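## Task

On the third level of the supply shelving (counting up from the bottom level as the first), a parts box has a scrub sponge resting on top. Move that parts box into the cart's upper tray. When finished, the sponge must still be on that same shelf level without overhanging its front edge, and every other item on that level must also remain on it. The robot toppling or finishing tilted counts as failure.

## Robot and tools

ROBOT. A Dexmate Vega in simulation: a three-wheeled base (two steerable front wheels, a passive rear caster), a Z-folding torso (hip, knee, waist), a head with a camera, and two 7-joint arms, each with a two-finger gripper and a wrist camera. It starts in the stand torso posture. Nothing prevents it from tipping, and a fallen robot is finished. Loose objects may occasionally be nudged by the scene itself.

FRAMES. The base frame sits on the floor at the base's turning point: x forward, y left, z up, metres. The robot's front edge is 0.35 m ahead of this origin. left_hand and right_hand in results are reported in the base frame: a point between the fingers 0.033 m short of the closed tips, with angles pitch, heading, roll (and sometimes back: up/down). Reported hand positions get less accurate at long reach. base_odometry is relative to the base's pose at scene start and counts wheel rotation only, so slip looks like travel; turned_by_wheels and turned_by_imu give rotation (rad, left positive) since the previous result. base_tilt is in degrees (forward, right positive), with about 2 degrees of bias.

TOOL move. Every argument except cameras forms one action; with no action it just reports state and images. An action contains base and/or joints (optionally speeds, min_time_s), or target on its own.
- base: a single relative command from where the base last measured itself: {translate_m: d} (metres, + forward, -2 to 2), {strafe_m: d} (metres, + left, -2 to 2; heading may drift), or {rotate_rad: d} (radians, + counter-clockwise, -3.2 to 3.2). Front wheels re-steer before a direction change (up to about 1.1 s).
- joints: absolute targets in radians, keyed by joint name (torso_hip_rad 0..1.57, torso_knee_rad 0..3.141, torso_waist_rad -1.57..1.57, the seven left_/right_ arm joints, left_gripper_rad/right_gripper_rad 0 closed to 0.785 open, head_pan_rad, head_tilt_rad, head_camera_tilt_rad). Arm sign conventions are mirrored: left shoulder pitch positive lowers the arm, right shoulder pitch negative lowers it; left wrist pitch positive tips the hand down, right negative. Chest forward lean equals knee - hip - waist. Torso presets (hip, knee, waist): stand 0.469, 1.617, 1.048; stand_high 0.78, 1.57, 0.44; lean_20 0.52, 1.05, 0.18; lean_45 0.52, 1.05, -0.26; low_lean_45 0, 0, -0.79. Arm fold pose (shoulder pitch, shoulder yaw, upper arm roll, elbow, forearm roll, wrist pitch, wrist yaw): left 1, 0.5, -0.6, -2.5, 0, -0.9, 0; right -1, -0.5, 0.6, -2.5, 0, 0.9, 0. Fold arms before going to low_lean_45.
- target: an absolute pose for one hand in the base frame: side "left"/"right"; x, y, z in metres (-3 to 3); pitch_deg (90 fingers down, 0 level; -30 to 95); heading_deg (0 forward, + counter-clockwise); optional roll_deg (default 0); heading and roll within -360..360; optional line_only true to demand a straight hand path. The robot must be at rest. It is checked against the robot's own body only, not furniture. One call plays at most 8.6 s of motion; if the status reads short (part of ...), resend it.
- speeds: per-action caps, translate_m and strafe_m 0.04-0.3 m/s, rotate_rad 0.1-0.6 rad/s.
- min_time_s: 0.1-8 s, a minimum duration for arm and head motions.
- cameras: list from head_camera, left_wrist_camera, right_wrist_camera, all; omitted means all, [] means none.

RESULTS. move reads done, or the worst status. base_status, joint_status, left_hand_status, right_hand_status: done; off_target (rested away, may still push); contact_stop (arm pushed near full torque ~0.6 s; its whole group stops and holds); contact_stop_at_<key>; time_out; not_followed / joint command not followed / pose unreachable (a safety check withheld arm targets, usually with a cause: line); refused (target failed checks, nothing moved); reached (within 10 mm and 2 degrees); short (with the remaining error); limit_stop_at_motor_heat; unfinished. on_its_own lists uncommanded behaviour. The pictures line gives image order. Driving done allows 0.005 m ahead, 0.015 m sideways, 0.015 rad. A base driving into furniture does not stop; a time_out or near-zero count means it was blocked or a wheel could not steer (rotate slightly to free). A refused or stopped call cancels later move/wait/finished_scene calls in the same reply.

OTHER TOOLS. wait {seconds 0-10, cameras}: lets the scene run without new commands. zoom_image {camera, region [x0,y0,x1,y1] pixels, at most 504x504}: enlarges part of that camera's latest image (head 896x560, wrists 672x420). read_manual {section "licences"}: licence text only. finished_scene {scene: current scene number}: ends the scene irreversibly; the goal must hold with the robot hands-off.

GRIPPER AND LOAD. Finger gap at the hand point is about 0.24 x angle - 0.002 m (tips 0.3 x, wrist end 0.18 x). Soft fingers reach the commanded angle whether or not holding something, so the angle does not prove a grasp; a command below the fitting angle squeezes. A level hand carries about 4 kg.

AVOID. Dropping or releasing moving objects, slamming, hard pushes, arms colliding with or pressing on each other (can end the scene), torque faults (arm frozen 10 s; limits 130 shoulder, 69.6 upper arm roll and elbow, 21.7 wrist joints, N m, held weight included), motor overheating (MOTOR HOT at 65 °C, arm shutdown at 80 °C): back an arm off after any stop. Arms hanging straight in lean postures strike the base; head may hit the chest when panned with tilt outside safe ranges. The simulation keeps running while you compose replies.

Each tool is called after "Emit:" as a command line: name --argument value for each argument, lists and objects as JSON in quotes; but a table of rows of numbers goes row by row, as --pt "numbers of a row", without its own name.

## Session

Emit:
move --cameras '["head_camera"]'

Scene clock: 0.00 s.
Joint torques (N m): no reading
base_odometry: x=+0.000 y=+0.000 heading=+0.000
turned_by_wheels: +0.000
turned_by_imu: +0.000
base_tilt: forward=+0.1 right=+0.2
base_status: not commanded
joint_positions: torso_hip_rad=+0.469 torso_knee_rad=+1.617 torso_waist_rad=+1.048 left_shoulder_pitch_rad=+2.198 left_shoulder_yaw_rad=+0.003 left_upper_arm_roll_rad=+0.005 left_elbow_rad=-1.088 left_forearm_roll_rad=-0.002 left_wrist_pitch_rad=-0.498 left_wrist_yaw_rad=-0.008 left_gripper_rad=+0.005 right_shoulder_pitch_rad=-2.186 right_shoulder_yaw_rad=+0.017 right_upper_arm_roll_rad=+0.012 right_elbow_rad=-1.116 right_forearm_roll_rad=-0.006 right_wrist_pitch_rad=+0.502 right_wrist_yaw_rad=+0.010 right_gripper_rad=+0.005 head_pan_rad=+0.000 head_tilt_rad=+0.000 head_camera_tilt_rad=+0.000
joint_status: not commanded
chest: x=-0.0111 y=+0.0000 z=+1.4155 quat_wxyz=(+0.999, +0.000, +0.050, +0.000) (m; base frame)
left_hand: x=+0.1936 y=+0.2243 z=+0.6017 quat_wxyz=(+0.416, +0.003, +0.909, -0.006) pitch_deg=+40.8 heading_deg=-0.9 roll_deg=-0.6 back=up (m; base frame)
right_hand: x=+0.2193 y=-0.2262 z=+0.6163 quat_wxyz=(+0.436, +0.005, +0.900, +0.003) pitch_deg=+38.2 heading_deg=+0.0 roll_deg=+0.7 back=up (m; base frame)
pictures: head_camera
camera_calibration:
head_camera: T_world_to_cam=[[0.00631248, -0.99979, 0.0194967, 0.000145751], [-0.0956987, -0.0200116, -0.995209, 1.51465], [0.99539, 0.00441643, -0.095805, 0.181455], [0, 0, 0, 1]] pos_world=[-0.0356699, 0.0296549, 1.52477]

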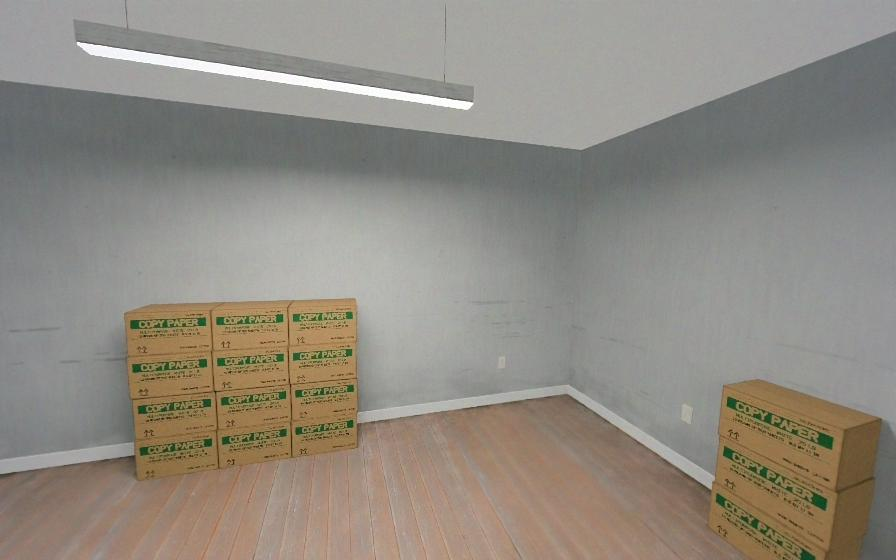

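Emit:
move --joints '{"head_pan_rad": -2.3, "head_camera_tilt_rad": 0.2}' --cameras '["head_camera"]'

Emit:
move --joints '{"head_pan_rad": 2.6, "head_camera_tilt_rad": 0.2}' --cameras '["head_camera"]'

Scene clock: 2.60 s.
Joint torques (N m): left_arm=[7.1 -0.84 1.03 -4.31 -0.18 -2.81 0.2] | right_arm=[-4.53 1.75 0.16 -4.31 -0.25 3.06 -0.31]
move: done
base_odometry: x=+0.000 y=+0.000 heading=+0.000
turned_by_wheels: +0.000
turned_by_imu: +0.001
base_tilt: forward=+0.1 right=+0.3
base_status: not commanded
joint_positions: torso_hip_rad=+0.469 torso_knee_rad=+1.617 torso_waist_rad=+1.048 left_shoulder_pitch_rad=+2.198 left_shoulder_yaw_rad=+0.003 left_upper_arm_roll_rad=+0.005 left_elbow_rad=-1.088 left_forearm_roll_rad=-0.002 left_wrist_pitch_rad=-0.498 left_wrist_yaw_rad=-0.008 left_gripper_rad=+0.005 right_shoulder_pitch_rad=-2.186 right_shoulder_yaw_rad=+0.017 right_upper_arm_roll_rad=+0.012 right_elbow_rad=-1.116 right_forearm_roll_rad=-0.006 right_wrist_pitch_rad=+0.502 right_wrist_yaw_rad=+0.010 right_gripper_rad=+0.005 head_pan_rad=-2.299 head_tilt_rad=+0.000 head_camera_tilt_rad=+0.199
joint_status: all done
chest: x=-0.0111 y=+0.0000 z=+1.4155 quat_wxyz=(+0.999, +0.000, +0.050, +0.000) (m; base frame)
left_hand: x=+0.1936 y=+0.2243 z=+0.6017 quat_wxyz=(+0.416, +0.003, +0.909, -0.006) pitch_deg=+40.8 heading_deg=-0.9 roll_deg=-0.6 back=up (m; base frame)
right_hand: x=+0.2193 y=-0.2262 z=+0.6163 quat_wxyz=(+0.436, +0.005, +0.900, +0.003) pitch_deg=+38.2 heading_deg=+0.0 roll_deg=+0.7 back=up (m; base frame)
pictures: head_camera
camera_calibration:
head_camera: T_world_to_cam=[[-0.745825, 0.659508, 0.0937827, -0.168844], [0.0154677, 0.157892, -0.987335, 1.51167], [-0.665963, -0.734928, -0.127961, 0.0991125], [0, 0, 0, 1]] pos_world=[-0.0833051, -0.0544864, 1.52104]

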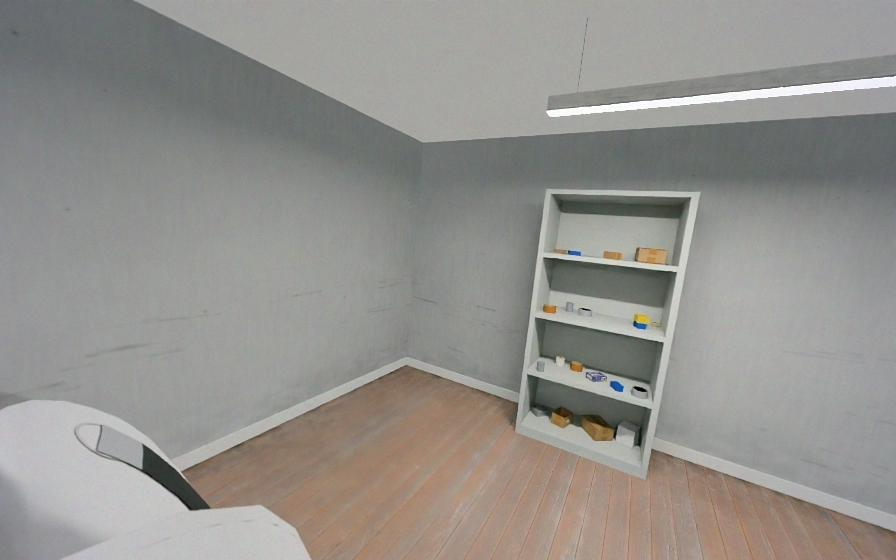

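Scene clock: 6.53 s.
Joint torques (N m): left_arm=[6.76 0.11 1 -3.31 -0.12 -2.97 0.05] | right_arm=[-6.08 -0.37 0.74 -4.78 0.04 3.15 0.11]
move: done
base_odometry: x=+0.000 y=+0.000 heading=+0.000
turned_by_wheels: +0.000
turned_by_imu: +0.001
base_tilt: forward=+0.2 right=+0.3
base_status: not commanded
joint_positions: torso_hip_rad=+0.469 torso_knee_rad=+1.617 torso_waist_rad=+1.048 left_shoulder_pitch_rad=+2.198 left_shoulder_yaw_rad=+0.003 left_upper_arm_roll_rad=+0.005 left_elbow_rad=-1.088 left_forearm_roll_rad=-0.002 left_wrist_pitch_rad=-0.498 left_wrist_yaw_rad=-0.008 left_gripper_rad=+0.005 right_shoulder_pitch_rad=-2.186 right_shoulder_yaw_rad=+0.017 right_upper_arm_roll_rad=+0.012 right_elbow_rad=-1.116 right_forearm_roll_rad=-0.006 right_wrist_pitch_rad=+0.502 right_wrist_yaw_rad=+0.010 right_gripper_rad=+0.005 head_pan_rad=+2.599 head_tilt_rad=+0.000 head_camera_tilt_rad=+0.199
joint_status: all done
chest: x=-0.0111 y=+0.0000 z=+1.4155 quat_wxyz=(+0.999, +0.000, +0.050, +0.000) (m; base frame)
left_hand: x=+0.1936 y=+0.2243 z=+0.6017 quat_wxyz=(+0.416, +0.003, +0.909, -0.006) pitch_deg=+40.8 heading_deg=-0.9 roll_deg=-0.6 back=up (m; base frame)
right_hand: x=+0.2193 y=-0.2262 z=+0.6163 quat_wxyz=(+0.436, +0.005, +0.900, +0.003) pitch_deg=+38.2 heading_deg=+0.0 roll_deg=+0.7 back=up (m; base frame)
pictures: head_camera
camera_calibration:
head_camera: T_world_to_cam=[[0.508281, 0.86059, -0.0321793, 0.116039], [0.0773772, -0.0828516, -0.993553, 1.52574], [-0.857708, 0.502514, -0.108702, 0.0555553], [0, 0, 0, 1]] pos_world=[-0.129387, -0.00136967, 1.52567]

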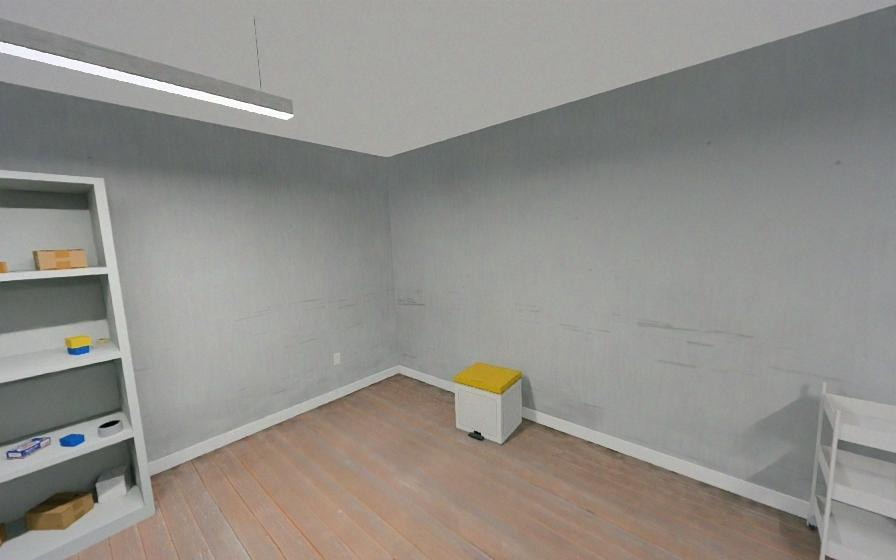

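Emit:
move --base '{"rotate_rad": -2.85}' --joints '{"right_shoulder_pitch_rad": -1.546, "right_shoulder_yaw_rad": 0, "right_upper_arm_roll_rad": 0, "right_elbow_rad": -2.3155, "right_forearm_roll_rad": 0, "right_wrist_pitch_rad": -1.019, "right_wrist_yaw_rad": 0, "right_gripper_rad": 0.6, "head_pan_rad": 0.0, "head_camera_tilt_rad": 0.35}' --cameras '["head_camera"]'

Scene clock: 14.60 s.
Joint torques (N m): left_arm=[7.77 0.34 1.6 -3.91 -0.04 -2.17 0.01] | right_arm=[15.07 -2.7 -2.67 -12.93 -0.08 3.32 -0.4]
move: done
base_odometry: x=+0.000 y=+0.000 heading=-2.848
turned_by_wheels: -2.847
turned_by_imu: -2.769
base_tilt: forward=+0.2 right=+0.3
base_status: done
joint_positions: torso_hip_rad=+0.469 torso_knee_rad=+1.617 torso_waist_rad=+1.048 left_shoulder_pitch_rad=+2.198 left_shoulder_yaw_rad=+0.003 left_upper_arm_roll_rad=+0.005 left_elbow_rad=-1.088 left_forearm_roll_rad=-0.002 left_wrist_pitch_rad=-0.498 left_wrist_yaw_rad=-0.008 left_gripper_rad=+0.005 right_shoulder_pitch_rad=-1.549 right_shoulder_yaw_rad=+0.000 right_upper_arm_roll_rad=+0.000 right_elbow_rad=-2.310 right_forearm_roll_rad=+0.000 right_wrist_pitch_rad=-1.014 right_wrist_yaw_rad=+0.000 right_gripper_rad=+0.600 head_pan_rad=+0.001 head_tilt_rad=+0.000 head_camera_tilt_rad=+0.349
joint_status: all done
chest: x=-0.0111 y=+0.0000 z=+1.4155 quat_wxyz=(+0.999, +0.000, +0.050, +0.000) (m; base frame)
left_hand: x=+0.1936 y=+0.2243 z=+0.6017 quat_wxyz=(+0.416, +0.003, +0.909, -0.006) pitch_deg=+40.8 heading_deg=-0.9 roll_deg=-0.6 back=up (m; base frame)
right_hand: x=+0.6496 y=-0.2297 z=+1.0864 quat_wxyz=(+0.572, +0.000, +0.820, +0.000) pitch_deg=+20.2 heading_deg=+0.0 roll_deg=+0.0 back=up (m; base frame)
pictures: head_camera
camera_calibration:
head_camera: T_world_to_cam=[[0.0132655, -0.999782, 0.0160961, 0.00573132], [-0.430471, -0.0202396, -0.902377, 1.35082], [0.902507, 0.00504161, -0.430646, 0.67059], [0, 0, 0, 1]] pos_world=[-0.0237981, 0.0296894, 1.50765]

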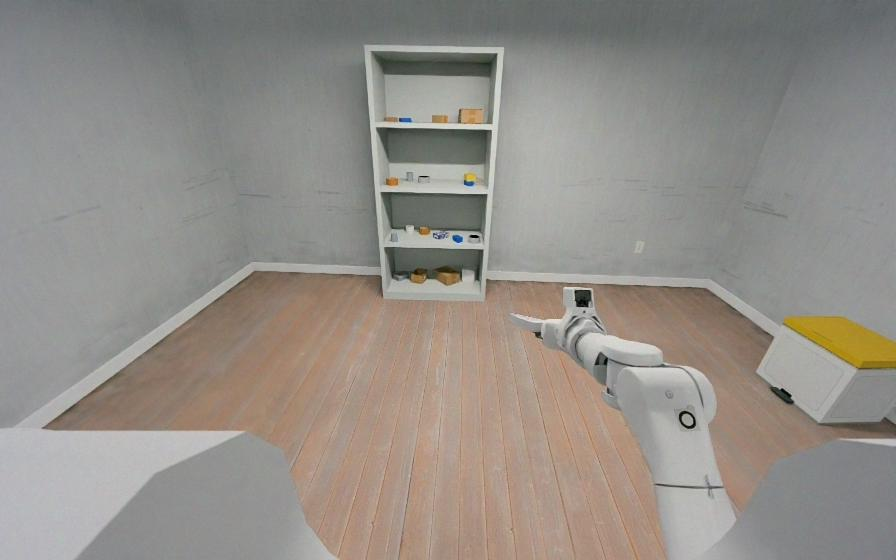

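Emit:
move --base '{"translate_m": 1.78}' --joints '{"head_pan_rad": -0.15, "head_camera_tilt_rad": 0.5}' --cameras '["head_camera", "right_wrist_camera"]'

Emit:
zoom_image --camera "head_camera" --region '[240, 170, 520, 330]'

Emit:
zoom_image --camera "right_wrist_camera" --region '[200, 100, 440, 260]'

Scene clock: 23.47 s.
Joint torques (N m): left_arm=[6.72 0.75 1.11 -4.09 -0.11 -2.73 0.08] | right_arm=[15.92 -1.8 -1.27 -12.87 -0.18 3.04 -0.52]
move: done
base_odometry: x=-1.705 y=-0.511 heading=-2.848
turned_by_wheels: -0.001
turned_by_imu: -0.008
base_tilt: forward=+0.1 right=+0.3
base_status: done
joint_positions: torso_hip_rad=+0.469 torso_knee_rad=+1.617 torso_waist_rad=+1.048 left_shoulder_pitch_rad=+2.198 left_shoulder_yaw_rad=+0.003 left_upper_arm_roll_rad=+0.005 left_elbow_rad=-1.088 left_forearm_roll_rad=-0.002 left_wrist_pitch_rad=-0.498 left_wrist_yaw_rad=-0.008 left_gripper_rad=+0.005 right_shoulder_pitch_rad=-1.546 right_shoulder_yaw_rad=+0.000 right_upper_arm_roll_rad=+0.000 right_elbow_rad=-2.315 right_forearm_roll_rad=+0.000 right_wrist_pitch_rad=-1.019 right_wrist_yaw_rad=+0.000 right_gripper_rad=+0.600 head_pan_rad=-0.149 head_tilt_rad=+0.000 head_camera_tilt_rad=+0.499
joint_status: all done
chest: x=-0.0110 y=+0.0000 z=+1.4155 quat_wxyz=(+0.999, +0.000, +0.050, +0.000) (m; base frame)
left_hand: x=+0.1936 y=+0.2243 z=+0.6016 quat_wxyz=(+0.416, +0.003, +0.909, -0.006) pitch_deg=+40.8 heading_deg=-0.9 roll_deg=-0.6 back=up (m; base frame)
right_hand: x=+0.6498 y=-0.2296 z=+1.0888 quat_wxyz=(+0.573, +0.000, +0.820, +0.000) pitch_deg=+20.1 heading_deg=+0.0 roll_deg=+0.0 back=up (m; base frame)
pictures: head_camera, right_wrist_camera
camera_calibration:
head_camera: T_world_to_cam=[[-0.13335, -0.990644, 0.0290065, -0.0248638], [-0.558331, 0.0509107, -0.828054, 1.23072], [0.818831, -0.126616, -0.559897, 0.855548], [0, 0, 0, 1]] pos_world=[-0.0167166, 0.0210383, 1.49884]
right_wrist_camera: T_world_to_cam=[[-0.0413586, -0.998631, 0.0320248, -0.245181], [-0.483366, -0.00805355, -0.875381, 1.31684], [0.874441, -0.0516843, -0.482371, 0.100168], [0, 0, 0, 1]] pos_world=[0.538786, -0.229063, 1.20891]

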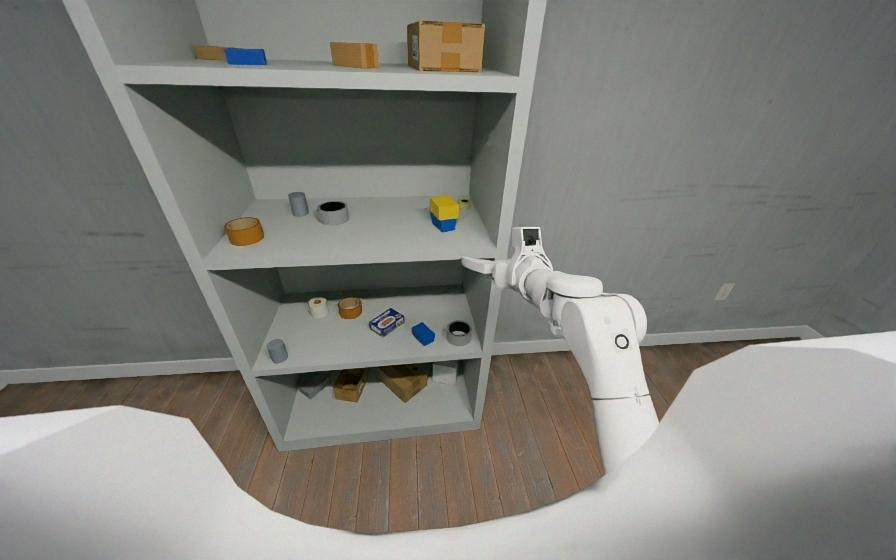

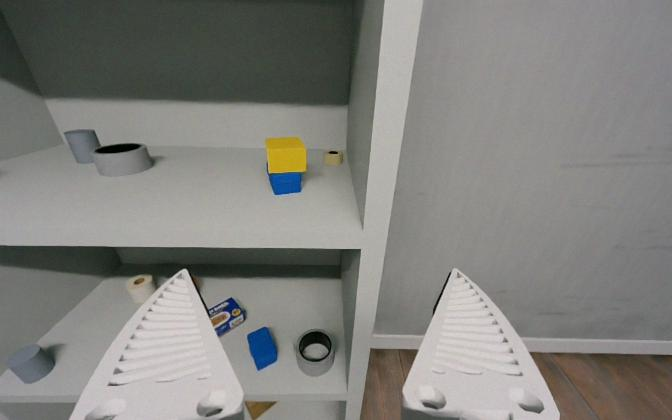

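Scaled by 1.800 from the camera's 896x560 image, which has a finer 960x600 frame.

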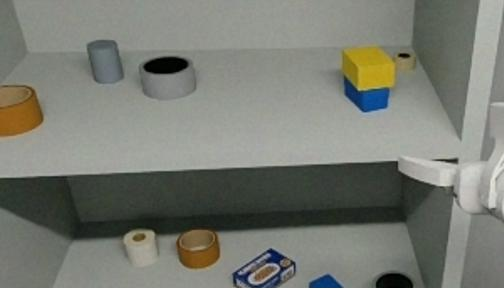

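Scaled by 2.100 from the camera's 672x420 image, which has a finer 960x600 frame.

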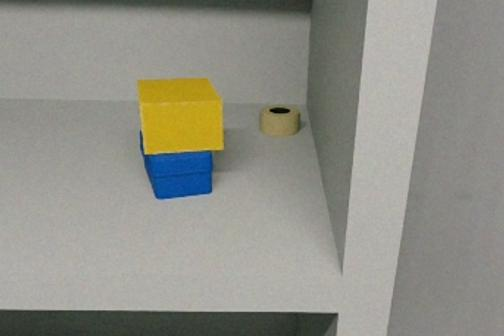

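Emit:
move --target '{"side": "right", "x": 0.68, "y": -0.185, "z": 1.068, "pitch_deg": 18, "heading_deg": 15}' --cameras '[]'

Emit:
move --base '{"translate_m": 0.2}' --joints '{"right_gripper_rad": 0.5, "head_pan_rad": -0.2, "head_camera_tilt_rad": 0.55}' --cameras '["head_camera", "right_wrist_camera"]'

Emit:
zoom_image --camera "right_wrist_camera" --region '[200, 120, 460, 320]'

Scene clock: 28.73 s.
Joint torques (N m): left_arm=[6.93 -0.29 1.17 -4.7 -0.08 -3.12 0.01] | right_arm=[17.34 -3.79 4.75 -8.68 0.45 2.98 0.29]
move: done
base_odometry: x=-1.705 y=-0.511 heading=-2.848
turned_by_wheels: +0.000
turned_by_imu: +0.001
base_tilt: forward=+0.2 right=+0.3
base_status: not commanded
joint_positions: torso_hip_rad=+0.469 torso_knee_rad=+1.617 torso_waist_rad=+1.048 left_shoulder_pitch_rad=+2.198 left_shoulder_yaw_rad=+0.003 left_upper_arm_roll_rad=+0.005 left_elbow_rad=-1.088 left_forearm_roll_rad=-0.002 left_wrist_pitch_rad=-0.498 left_wrist_yaw_rad=-0.008 left_gripper_rad=+0.005 right_shoulder_pitch_rad=-1.496 right_shoulder_yaw_rad=-0.161 right_upper_arm_roll_rad=+0.034 right_elbow_rad=-2.097 right_forearm_roll_rad=+0.096 right_wrist_pitch_rad=-0.807 right_wrist_yaw_rad=+0.252 right_gripper_rad=+0.600 head_pan_rad=-0.149 head_tilt_rad=+0.000 head_camera_tilt_rad=+0.499
joint_status: not commanded
chest: x=-0.0110 y=+0.0000 z=+1.4155 quat_wxyz=(+0.999, +0.000, +0.050, +0.000) (m; base frame)
left_hand: x=+0.1936 y=+0.2243 z=+0.6016 quat_wxyz=(+0.416, +0.003, +0.909, -0.006) pitch_deg=+40.8 heading_deg=-0.9 roll_deg=-0.6 back=up (m; base frame)
right_hand: x=+0.6793 y=-0.1855 z=+1.0679 quat_wxyz=(+0.582, -0.103, +0.803, +0.075) pitch_deg=+18.1 heading_deg=+14.7 roll_deg=+0.0 back=up (m; base frame)
right_hand_status: reached (straight line, planned for 1.1 s): 1 mm and 0.3 deg off.
pictures: none
No camera images: "cameras" was empty.

Scene clock: 31.50 s.
Joint torques (N m): left_arm=[7.7 -0.54 1.48 -4.33 -0.11 -3.22 0.17] | right_arm=[18.46 -3.52 5.33 -7.4 0.66 4.4 0.39]
move: done
base_odometry: x=-1.897 y=-0.569 heading=-2.849
turned_by_wheels: -0.001
turned_by_imu: -0.001
base_tilt: forward=+0.1 right=+0.3
base_status: done
joint_positions: torso_hip_rad=+0.469 torso_knee_rad=+1.617 torso_waist_rad=+1.048 left_shoulder_pitch_rad=+2.198 left_shoulder_yaw_rad=+0.003 left_upper_arm_roll_rad=+0.005 left_elbow_rad=-1.088 left_forearm_roll_rad=-0.002 left_wrist_pitch_rad=-0.498 left_wrist_yaw_rad=-0.008 left_gripper_rad=+0.005 right_shoulder_pitch_rad=-1.495 right_shoulder_yaw_rad=-0.165 right_upper_arm_roll_rad=+0.035 right_elbow_rad=-2.091 right_forearm_roll_rad=+0.099 right_wrist_pitch_rad=-0.801 right_wrist_yaw_rad=+0.258 right_gripper_rad=+0.500 head_pan_rad=-0.199 head_tilt_rad=+0.000 head_camera_tilt_rad=+0.549
joint_status: all done
chest: x=-0.0110 y=+0.0000 z=+1.4155 quat_wxyz=(+0.999, +0.000, +0.050, +0.000) (m; base frame)
left_hand: x=+0.1936 y=+0.2243 z=+0.6016 quat_wxyz=(+0.416, +0.003, +0.909, -0.006) pitch_deg=+40.8 heading_deg=-0.9 roll_deg=-0.6 back=up (m; base frame)
right_hand: x=+0.6798 y=-0.1848 z=+1.0675 quat_wxyz=(+0.582, -0.106, +0.802, +0.077) pitch_deg=+18.1 heading_deg=+15.0 roll_deg=+0.0 back=up (m; base frame)
pictures: head_camera, right_wrist_camera
camera_calibration:
head_camera: T_world_to_cam=[[-0.181721, -0.98279, 0.0331889, -0.0348354], [-0.595069, 0.0830355, -0.799374, 1.18535], [0.78286, -0.165013, -0.599917, 0.912037], [0, 0, 0, 1]] pos_world=[-0.0149609, 0.0178355, 1.49584]
right_wrist_camera: T_world_to_cam=[[0.217848, -0.975508, 0.0304469, -0.368737], [-0.434223, -0.124814, -0.892117, 1.27589], [0.874067, 0.181125, -0.450778, 0.0755001], [0, 0, 0, 1]] pos_world=[0.568357, -0.214132, 1.1835]

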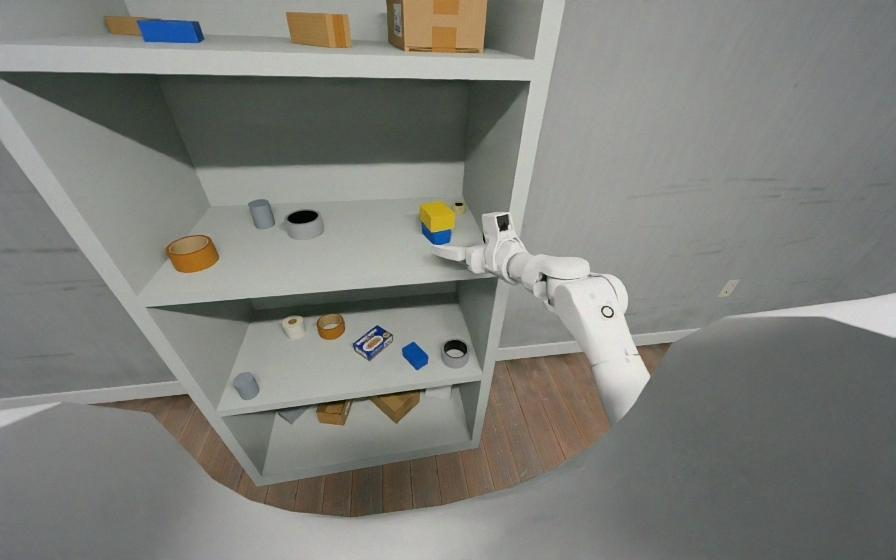

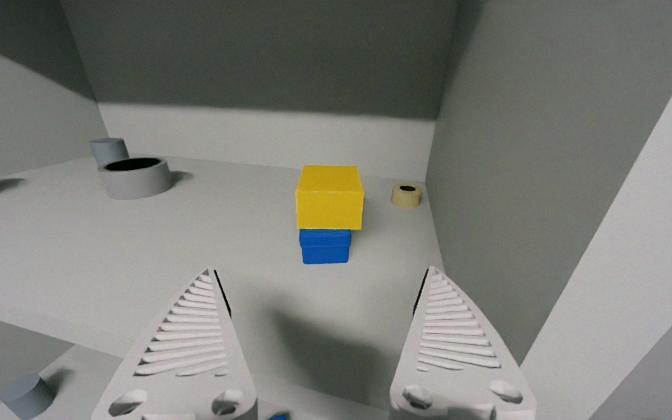

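Scaled by 1.938 from the camera's 672x420 image, which has a finer 960x600 frame.

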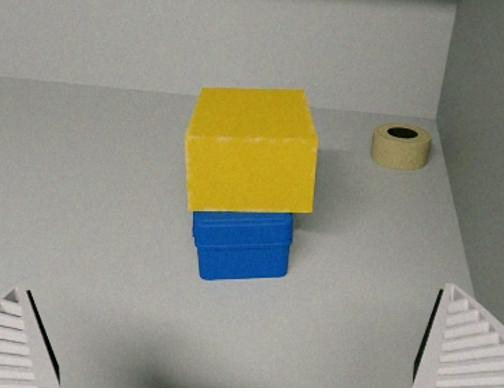

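Emit:
move --target '{"side": "right", "x": 0.842, "y": -0.151, "z": 1.068, "pitch_deg": 18, "heading_deg": 14.5, "line_only": true}' --cameras '["right_wrist_camera"]'

Emit:
zoom_image --camera "right_wrist_camera" --region '[180, 180, 460, 420]'

Scene clock: 38.30 s.
Joint torques (N m): left_arm=[7.28 -0.1 1.11 -4.92 -0.1 -2.49 0.11] | right_arm=[24.7 1.99 -0.98 -8.77 -0.03 3.16 -0.25]
move: done
base_odometry: x=-1.897 y=-0.569 heading=-2.849
turned_by_wheels: +0.000
turned_by_imu: +0.002
base_tilt: forward=+0.2 right=+0.3
base_status: not commanded
joint_positions: torso_hip_rad=+0.469 torso_knee_rad=+1.617 torso_waist_rad=+1.048 left_shoulder_pitch_rad=+2.198 left_shoulder_yaw_rad=+0.003 left_upper_arm_roll_rad=+0.005 left_elbow_rad=-1.088 left_forearm_roll_rad=-0.002 left_wrist_pitch_rad=-0.498 left_wrist_yaw_rad=-0.008 left_gripper_rad=+0.005 right_shoulder_pitch_rad=-0.994 right_shoulder_yaw_rad=-0.088 right_upper_arm_roll_rad=-0.084 right_elbow_rad=-1.364 right_forearm_roll_rad=+0.053 right_wrist_pitch_rad=-0.572 right_wrist_yaw_rad=+0.214 right_gripper_rad=+0.500 head_pan_rad=-0.199 head_tilt_rad=+0.000 head_camera_tilt_rad=+0.549
joint_status: not commanded
chest: x=-0.0110 y=+0.0000 z=+1.4155 quat_wxyz=(+0.999, +0.000, +0.050, +0.000) (m; base frame)
left_hand: x=+0.1936 y=+0.2243 z=+0.6016 quat_wxyz=(+0.416, +0.003, +0.909, -0.006) pitch_deg=+40.8 heading_deg=-0.9 roll_deg=-0.6 back=up (m; base frame)
right_hand: x=+0.8408 y=-0.1515 z=+1.0673 quat_wxyz=(+0.583, -0.102, +0.803, +0.074) pitch_deg=+18.1 heading_deg=+14.5 roll_deg=+0.0 back=up (m; base frame)
right_hand_status: reached (straight line, planned for 2.6 s): 1 mm and 0.1 deg off.
pictures: right_wrist_camera
camera_calibration:
right_wrist_camera: T_world_to_cam=[[0.208869, -0.977479, 0.0301299, -0.363735], [-0.435332, -0.120522, -0.892166, 1.3515], [0.875706, 0.173229, -0.450701, -0.074004], [0, 0, 0, 1]] pos_world=[0.729129, -0.179838, 1.18337]

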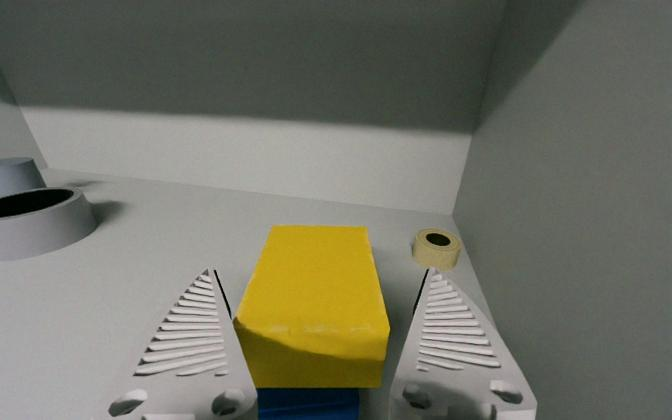

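Scaled by 1.800 from the camera's 672x420 image, which has a finer 960x600 frame.

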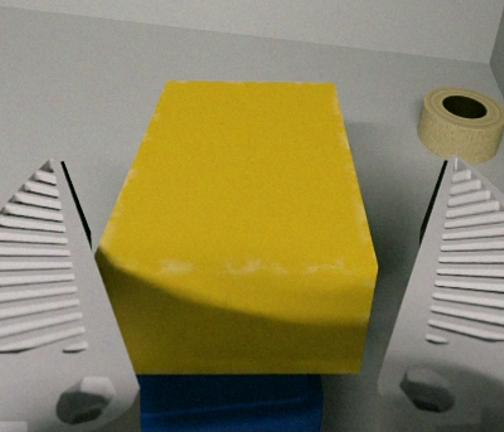

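Emit:
move --joints '{"right_gripper_rad": 0.26}' --cameras '["right_wrist_camera"]'

Emit:
move --target '{"side": "right", "x": 0.845, "y": -0.11, "z": 1.105, "pitch_deg": 18, "heading_deg": 14.5, "line_only": true}' --cameras '["head_camera", "right_wrist_camera"]'

Scene clock: 40.10 s.
Joint torques (N m): left_arm=[7.13 1.17 0.9 -5.03 -0.09 -2.99 0.15] | right_arm=[25.49 1.15 0.4 -10.09 0.12 3.31 -0.17]
move: done
base_odometry: x=-1.897 y=-0.569 heading=-2.849
turned_by_wheels: +0.000
turned_by_imu: +0.000
base_tilt: forward=+0.1 right=+0.3
base_status: not commanded
joint_positions: torso_hip_rad=+0.469 torso_knee_rad=+1.617 torso_waist_rad=+1.048 left_shoulder_pitch_rad=+2.198 left_shoulder_yaw_rad=+0.003 left_upper_arm_roll_rad=+0.005 left_elbow_rad=-1.088 left_forearm_roll_rad=-0.002 left_wrist_pitch_rad=-0.498 left_wrist_yaw_rad=-0.008 left_gripper_rad=+0.005 right_shoulder_pitch_rad=-0.990 right_shoulder_yaw_rad=-0.087 right_upper_arm_roll_rad=-0.085 right_elbow_rad=-1.359 right_forearm_roll_rad=+0.052 right_wrist_pitch_rad=-0.570 right_wrist_yaw_rad=+0.214 right_gripper_rad=+0.260 head_pan_rad=-0.199 head_tilt_rad=+0.000 head_camera_tilt_rad=+0.549
joint_status: all done
chest: x=-0.0110 y=+0.0000 z=+1.4155 quat_wxyz=(+0.999, +0.000, +0.050, +0.000) (m; base frame)
left_hand: x=+0.1936 y=+0.2243 z=+0.6016 quat_wxyz=(+0.416, +0.003, +0.909, -0.006) pitch_deg=+40.8 heading_deg=-0.9 roll_deg=-0.6 back=up (m; base frame)
right_hand: x=+0.8417 y=-0.1512 z=+1.0674 quat_wxyz=(+0.583, -0.102, +0.803, +0.074) pitch_deg=+18.1 heading_deg=+14.5 roll_deg=+0.0 back=up (m; base frame)
pictures: right_wrist_camera
camera_calibration:
right_wrist_camera: T_world_to_cam=[[0.208896, -0.977469, 0.0302807, -0.363861], [-0.43532, -0.12067, -0.892152, 1.35197], [0.875705, 0.173185, -0.450719, -0.0748151], [0, 0, 0, 1]] pos_world=[0.730064, -0.179563, 1.18346]

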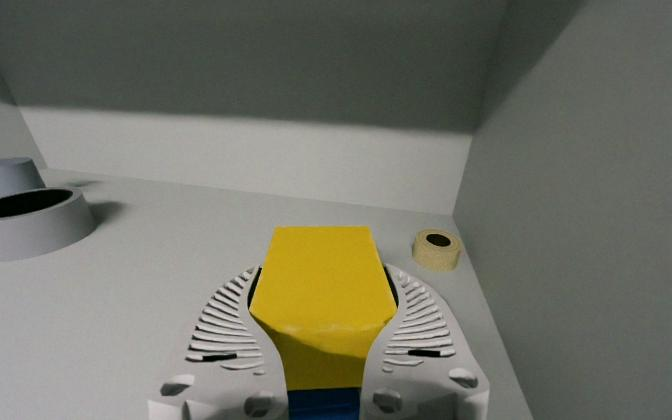

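Scene clock: 42.00 s.
Joint torques (N m): left_arm=[7 0.51 1.17 -3.72 -0.1 -2.85 0.07] | right_arm=[27.34 1.66 -1.83 -14.09 -0.17 3.89 -0.43]
move: done
base_odometry: x=-1.897 y=-0.569 heading=-2.849
turned_by_wheels: +0.000
turned_by_imu: +0.000
base_tilt: forward=+0.2 right=+0.3
base_status: not commanded
joint_positions: torso_hip_rad=+0.469 torso_knee_rad=+1.617 torso_waist_rad=+1.048 left_shoulder_pitch_rad=+2.198 left_shoulder_yaw_rad=+0.003 left_upper_arm_roll_rad=+0.005 left_elbow_rad=-1.088 left_forearm_roll_rad=-0.002 left_wrist_pitch_rad=-0.498 left_wrist_yaw_rad=-0.008 left_gripper_rad=+0.005 right_shoulder_pitch_rad=-0.953 right_shoulder_yaw_rad=-0.026 right_upper_arm_roll_rad=-0.120 right_elbow_rad=-1.426 right_forearm_roll_rad=+0.037 right_wrist_pitch_rad=-0.678 right_wrist_yaw_rad=+0.155 right_gripper_rad=+0.260 head_pan_rad=-0.199 head_tilt_rad=+0.000 head_camera_tilt_rad=+0.549
joint_status: not commanded
chest: x=-0.0110 y=+0.0000 z=+1.4155 quat_wxyz=(+0.999, +0.000, +0.050, +0.000) (m; base frame)
left_hand: x=+0.1936 y=+0.2243 z=+0.6016 quat_wxyz=(+0.416, +0.003, +0.909, -0.006) pitch_deg=+40.8 heading_deg=-0.9 roll_deg=-0.6 back=up (m; base frame)
right_hand: x=+0.8448 y=-0.1123 z=+1.1022 quat_wxyz=(+0.583, -0.102, +0.803, +0.074) pitch_deg=+18.1 heading_deg=+14.5 roll_deg=+0.0 back=up (m; base frame)
right_hand_status: reached (straight line, planned for 0.7 s): 4 mm and 0.1 deg off.
pictures: head_camera, right_wrist_camera
camera_calibration:
head_camera: T_world_to_cam=[[-0.181721, -0.98279, 0.0331889, -0.0348355], [-0.595069, 0.0830355, -0.799373, 1.18535], [0.78286, -0.165013, -0.599917, 0.912037], [0, 0, 0, 1]] pos_world=[-0.0149607, 0.0178355, 1.49584]
right_wrist_camera: T_world_to_cam=[[0.208893, -0.977474, 0.0301294, -0.327297], [-0.435769, -0.12062, -0.89194, 1.38913], [0.875482, 0.17319, -0.451149, -0.0678718], [0, 0, 0, 1]] pos_world=[0.733131, -0.140614, 1.21826]

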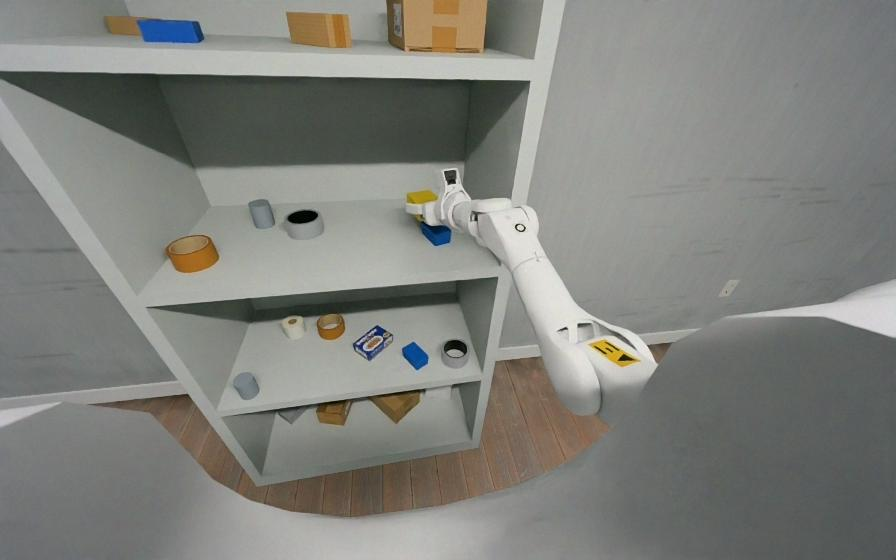

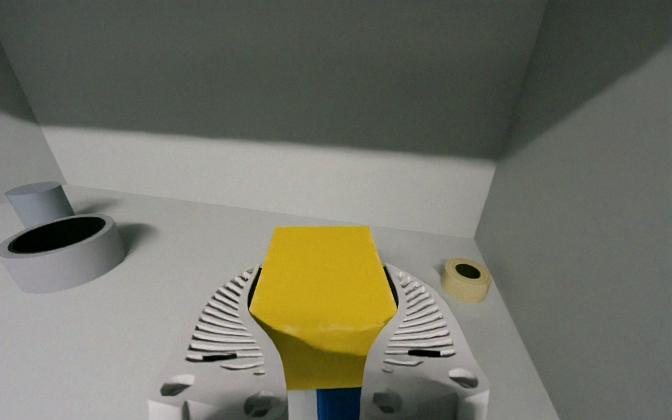

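Emit:
move --target '{"side": "right", "x": 0.845, "y": 0.035, "z": 1.038, "pitch_deg": 18, "heading_deg": 14.5, "line_only": true}' --cameras '["right_wrist_camera"]'

Emit:
move --target '{"side": "right", "x": 0.845, "y": 0.035, "z": 1.029, "pitch_deg": 18, "heading_deg": 14.5, "line_only": true}' --cameras '["head_camera", "right_wrist_camera"]'

Scene clock: 46.17 s.
Joint torques (N m): left_arm=[7.34 0.11 1.27 -3.84 -0.12 -3.24 0.08] | right_arm=[27.27 6.94 -2.3 -9.37 -0.43 4.01 -0.69]
move: done
base_odometry: x=-1.897 y=-0.569 heading=-2.849
turned_by_wheels: +0.000
turned_by_imu: +0.001
base_tilt: forward=+0.2 right=+0.3
base_status: not commanded
joint_positions: torso_hip_rad=+0.469 torso_knee_rad=+1.617 torso_waist_rad=+1.048 left_shoulder_pitch_rad=+2.198 left_shoulder_yaw_rad=+0.003 left_upper_arm_roll_rad=+0.005 left_elbow_rad=-1.088 left_forearm_roll_rad=-0.002 left_wrist_pitch_rad=-0.498 left_wrist_yaw_rad=-0.008 left_gripper_rad=+0.005 right_shoulder_pitch_rad=-0.880 right_shoulder_yaw_rad=+0.217 right_upper_arm_roll_rad=-0.242 right_elbow_rad=-0.991 right_forearm_roll_rad=-0.017 right_wrist_pitch_rad=-0.358 right_wrist_yaw_rad=-0.071 right_gripper_rad=+0.260 head_pan_rad=-0.199 head_tilt_rad=+0.000 head_camera_tilt_rad=+0.549
joint_status: not commanded
chest: x=-0.0110 y=+0.0000 z=+1.4155 quat_wxyz=(+0.999, +0.000, +0.050, +0.000) (m; base frame)
left_hand: x=+0.1936 y=+0.2243 z=+0.6016 quat_wxyz=(+0.416, +0.003, +0.909, -0.006) pitch_deg=+40.8 heading_deg=-0.9 roll_deg=-0.6 back=up (m; base frame)
right_hand: x=+0.8450 y=+0.0332 z=+1.0379 quat_wxyz=(+0.583, -0.102, +0.803, +0.074) pitch_deg=+18.1 heading_deg=+14.5 roll_deg=+0.0 back=up (m; base frame)
right_hand_status: reached (straight line, planned for 1.7 s): 2 mm and 0.1 deg off.
pictures: right_wrist_camera
camera_calibration:
right_wrist_camera: T_world_to_cam=[[0.208732, -0.977509, 0.0301233, -0.183061], [-0.435586, -0.120502, -0.892045, 1.34937], [0.875612, 0.173077, -0.450942, -0.122584], [0, 0, 0, 1]] pos_world=[0.733315, 0.00487501, 1.15394]

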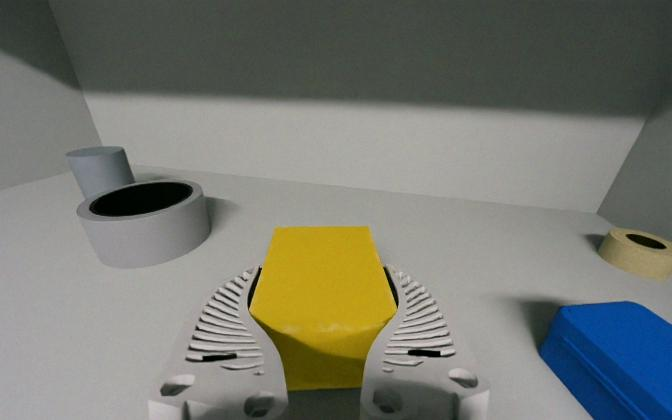

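Scene clock: 47.53 s.
Joint torques (N m): left_arm=[8.01 0.4 1.14 -3.91 0.03 -3.07 0] | right_arm=[27.7 6.05 -2.13 -9.21 -0.09 3.85 -0.28]
move: done
base_odometry: x=-1.897 y=-0.569 heading=-2.849
turned_by_wheels: +0.000
turned_by_imu: +0.000
base_tilt: forward=+0.1 right=+0.3
base_status: not commanded
joint_positions: torso_hip_rad=+0.469 torso_knee_rad=+1.617 torso_waist_rad=+1.048 left_shoulder_pitch_rad=+2.198 left_shoulder_yaw_rad=+0.003 left_upper_arm_roll_rad=+0.005 left_elbow_rad=-1.088 left_forearm_roll_rad=-0.002 left_wrist_pitch_rad=-0.498 left_wrist_yaw_rad=-0.008 left_gripper_rad=+0.005 right_shoulder_pitch_rad=-0.873 right_shoulder_yaw_rad=+0.219 right_upper_arm_roll_rad=-0.242 right_elbow_rad=-0.946 right_forearm_roll_rad=-0.017 right_wrist_pitch_rad=-0.320 right_wrist_yaw_rad=-0.074 right_gripper_rad=+0.260 head_pan_rad=-0.199 head_tilt_rad=+0.000 head_camera_tilt_rad=+0.549
joint_status: not commanded
chest: x=-0.0110 y=+0.0000 z=+1.4155 quat_wxyz=(+0.999, +0.000, +0.050, +0.000) (m; base frame)
left_hand: x=+0.1936 y=+0.2243 z=+0.6016 quat_wxyz=(+0.416, +0.003, +0.909, -0.006) pitch_deg=+40.8 heading_deg=-0.9 roll_deg=-0.6 back=up (m; base frame)
right_hand: x=+0.8448 y=+0.0346 z=+1.0294 quat_wxyz=(+0.583, -0.102, +0.803, +0.074) pitch_deg=+18.1 heading_deg=+14.5 roll_deg=+0.0 back=up (m; base frame)
right_hand_status: reached (straight line, planned for 0.5 s): 1 mm and 0.1 deg off.
pictures: head_camera, right_wrist_camera
camera_calibration:
head_camera: T_world_to_cam=[[-0.181721, -0.98279, 0.033189, -0.0348355], [-0.595069, 0.0830355, -0.799373, 1.18535], [0.78286, -0.165013, -0.599917, 0.912037], [0, 0, 0, 1]] pos_world=[-0.0149606, 0.0178355, 1.49584]
right_wrist_camera: T_world_to_cam=[[0.208878, -0.97747, 0.0303816, -0.181825], [-0.435453, -0.12078, -0.892072, 1.34184], [0.875643, 0.173104, -0.450871, -0.126634], [0, 0, 0, 1]] pos_world=[0.733172, 0.00625963, 1.14544]

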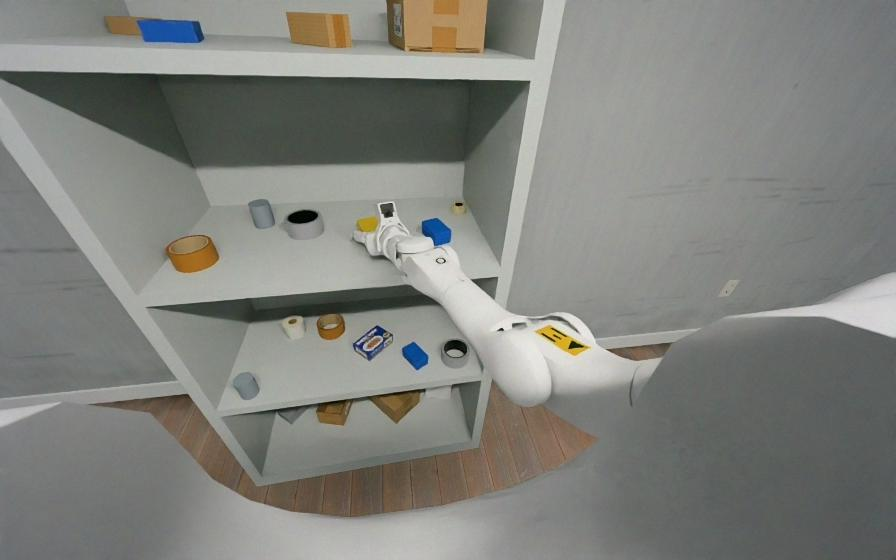

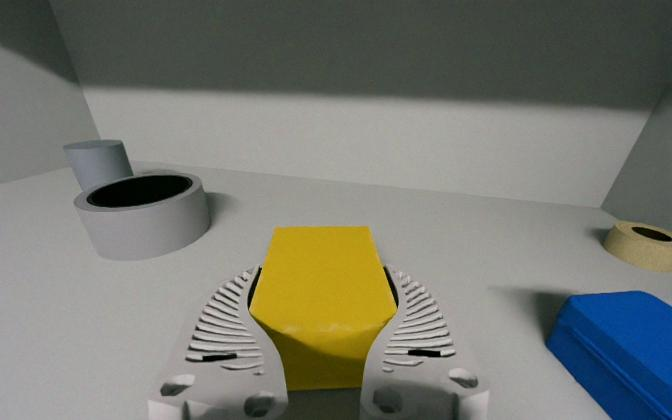

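Emit:
move --target '{"side": "right", "x": 0.845, "y": 0.035, "z": 1.0215, "pitch_deg": 18, "heading_deg": 14.5, "line_only": true}' --cameras '["right_wrist_camera"]'

Scene clock: 49.10 s.
Joint torques (N m): left_arm=[7.51 -0.1 1.18 -4.04 -0.09 -2.78 0.12] | right_arm=[19.09 4.44 3.64 -1.62 0.45 -0.38 -0.19]
move: done
base_odometry: x=-1.897 y=-0.569 heading=-2.849
turned_by_wheels: +0.000
turned_by_imu: +0.000
base_tilt: forward=+0.2 right=+0.3
base_status: not commanded
joint_positions: torso_hip_rad=+0.469 torso_knee_rad=+1.617 torso_waist_rad=+1.048 left_shoulder_pitch_rad=+2.198 left_shoulder_yaw_rad=+0.003 left_upper_arm_roll_rad=+0.005 left_elbow_rad=-1.088 left_forearm_roll_rad=-0.002 left_wrist_pitch_rad=-0.498 left_wrist_yaw_rad=-0.008 left_gripper_rad=+0.005 right_shoulder_pitch_rad=-0.866 right_shoulder_yaw_rad=+0.221 right_upper_arm_roll_rad=-0.242 right_elbow_rad=-0.906 right_forearm_roll_rad=-0.016 right_wrist_pitch_rad=-0.285 right_wrist_yaw_rad=-0.075 right_gripper_rad=+0.260 head_pan_rad=-0.199 head_tilt_rad=+0.000 head_camera_tilt_rad=+0.549
joint_status: not commanded
chest: x=-0.0113 y=+0.0000 z=+1.4155 quat_wxyz=(+0.999, +0.000, +0.050, +0.000) (m; base frame)
left_hand: x=+0.1936 y=+0.2243 z=+0.6017 quat_wxyz=(+0.417, +0.003, +0.909, -0.006) pitch_deg=+40.8 heading_deg=-0.9 roll_deg=-0.6 back=up (m; base frame)
right_hand: x=+0.8449 y=+0.0351 z=+1.0234 quat_wxyz=(+0.584, -0.102, +0.802, +0.074) pitch_deg=+17.9 heading_deg=+14.5 roll_deg=+0.0 back=up (m; base frame)
right_hand_status: reached (straight line, planned for 0.4 s): 2 mm and 0.1 deg off.
pictures: right_wrist_camera
camera_calibration:
right_wrist_camera: T_world_to_cam=[[0.209266, -0.977373, 0.0308101, -0.1819], [-0.433081, -0.120884, -0.893212, 1.33573], [0.876726, 0.173576, -0.448579, -0.132778], [0, 0, 0, 1]] pos_world=[0.732953, 0.00673131, 1.13913]

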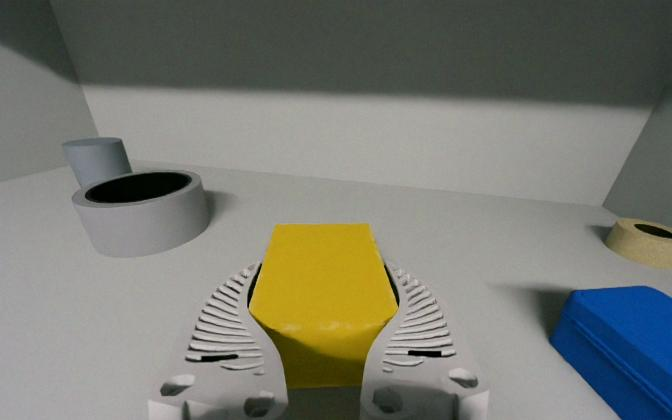

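Emit:
move --joints '{"right_gripper_rad": 0.46}' --cameras '[]'

Emit:
move --target '{"side": "right", "x": 0.825, "y": 0.03, "z": 1.085, "pitch_deg": 18, "heading_deg": 14.5, "line_only": true}' --cameras '["head_camera", "right_wrist_camera"]'

Emit:
zoom_image --camera "head_camera" --region '[340, 180, 500, 280]'

Scene clock: 50.53 s.
Joint torques (N m): left_arm=[7.09 0.59 1.31 -4.77 0 -2.97 0.08] | right_arm=[20.5 4.44 3.43 -9.67 -0.19 3.38 -0.09]
move: done
base_odometry: x=-1.897 y=-0.569 heading=-2.849
turned_by_wheels: +0.000
turned_by_imu: +0.000
base_tilt: forward=+0.2 right=+0.3
base_status: not commanded
joint_positions: torso_hip_rad=+0.469 torso_knee_rad=+1.617 torso_waist_rad=+1.048 left_shoulder_pitch_rad=+2.198 left_shoulder_yaw_rad=+0.003 left_upper_arm_roll_rad=+0.005 left_elbow_rad=-1.088 left_forearm_roll_rad=-0.002 left_wrist_pitch_rad=-0.498 left_wrist_yaw_rad=-0.008 left_gripper_rad=+0.005 right_shoulder_pitch_rad=-0.865 right_shoulder_yaw_rad=+0.221 right_upper_arm_roll_rad=-0.242 right_elbow_rad=-0.900 right_forearm_roll_rad=-0.015 right_wrist_pitch_rad=-0.282 right_wrist_yaw_rad=-0.075 right_gripper_rad=+0.460 head_pan_rad=-0.199 head_tilt_rad=+0.000 head_camera_tilt_rad=+0.549
joint_status: all done
chest: x=-0.0112 y=+0.0000 z=+1.4155 quat_wxyz=(+0.999, +0.000, +0.050, +0.000) (m; base frame)
left_hand: x=+0.1936 y=+0.2243 z=+0.6017 quat_wxyz=(+0.416, +0.003, +0.909, -0.006) pitch_deg=+40.8 heading_deg=-0.9 roll_deg=-0.6 back=up (m; base frame)
right_hand: x=+0.8447 y=+0.0351 z=+1.0215 quat_wxyz=(+0.583, -0.102, +0.803, +0.074) pitch_deg=+18.0 heading_deg=+14.5 roll_deg=+0.0 back=up (m; base frame)
pictures: none
No camera images: "cameras" was empty.

Scene clock: 53.67 s.
Joint torques (N m): left_arm=[7.33 0.29 1.13 -3.42 -0.1 -3.19 -0.11] | right_arm=[14.65 3.49 -1.65 -14.48 -0.4 2.58 0.18]
move: done
base_odometry: x=-1.897 y=-0.569 heading=-2.849
turned_by_wheels: +0.000
turned_by_imu: +0.001
base_tilt: forward=+0.1 right=+0.3
base_status: not commanded
joint_positions: torso_hip_rad=+0.469 torso_knee_rad=+1.617 torso_waist_rad=+1.048 left_shoulder_pitch_rad=+2.198 left_shoulder_yaw_rad=+0.003 left_upper_arm_roll_rad=+0.005 left_elbow_rad=-1.088 left_forearm_roll_rad=-0.002 left_wrist_pitch_rad=-0.498 left_wrist_yaw_rad=-0.008 left_gripper_rad=+0.005 right_shoulder_pitch_rad=-0.964 right_shoulder_yaw_rad=+0.209 right_upper_arm_roll_rad=-0.257 right_elbow_rad=-1.306 right_forearm_roll_rad=-0.033 right_wrist_pitch_rad=-0.592 right_wrist_yaw_rad=-0.067 right_gripper_rad=+0.460 head_pan_rad=-0.199 head_tilt_rad=+0.000 head_camera_tilt_rad=+0.549
joint_status: not commanded
chest: x=-0.0112 y=+0.0000 z=+1.4155 quat_wxyz=(+0.999, +0.000, +0.050, +0.000) (m; base frame)
left_hand: x=+0.1936 y=+0.2243 z=+0.6017 quat_wxyz=(+0.416, +0.003, +0.909, -0.006) pitch_deg=+40.8 heading_deg=-0.9 roll_deg=-0.6 back=up (m; base frame)
right_hand: x=+0.8254 y=+0.0299 z=+1.0836 quat_wxyz=(+0.583, -0.102, +0.803, +0.074) pitch_deg=+18.1 heading_deg=+14.5 roll_deg=+0.0 back=up (m; base frame)
right_hand_status: reached (straight line, planned for 1.6 s): 1 mm and 0.1 deg off.
pictures: head_camera, right_wrist_camera
camera_calibration:
head_camera: T_world_to_cam=[[-0.18173, -0.98279, 0.0331416, -0.0348118], [-0.594861, 0.0830356, -0.799528, 1.18545], [0.783016, -0.165013, -0.599713, 0.911943], [0, 0, 0, 1]] pos_world=[-0.015216, 0.0178355, 1.49586]
right_wrist_camera: T_world_to_cam=[[0.208877, -0.977468, 0.0304522, -0.184026], [-0.435276, -0.120809, -0.892155, 1.38107], [0.875731, 0.173095, -0.450702, -0.0845886], [0, 0, 0, 1]] pos_world=[0.713664, 0.00160861, 1.19961]

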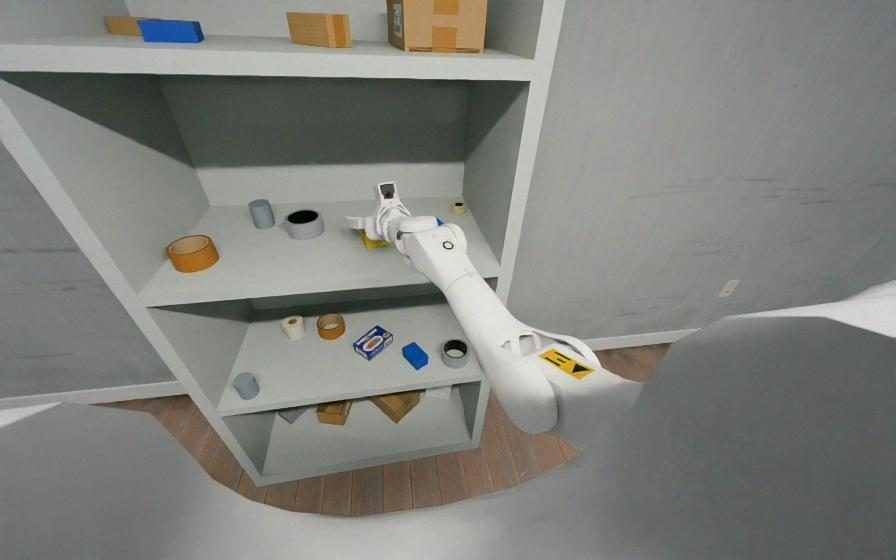

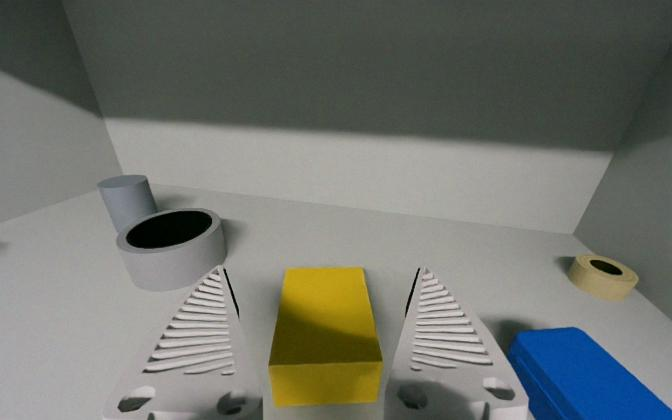

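Scaled by 3.150 from the camera's 896x560 image, which has a finer 960x600 frame.

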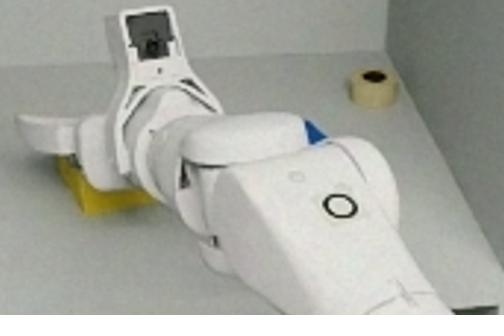

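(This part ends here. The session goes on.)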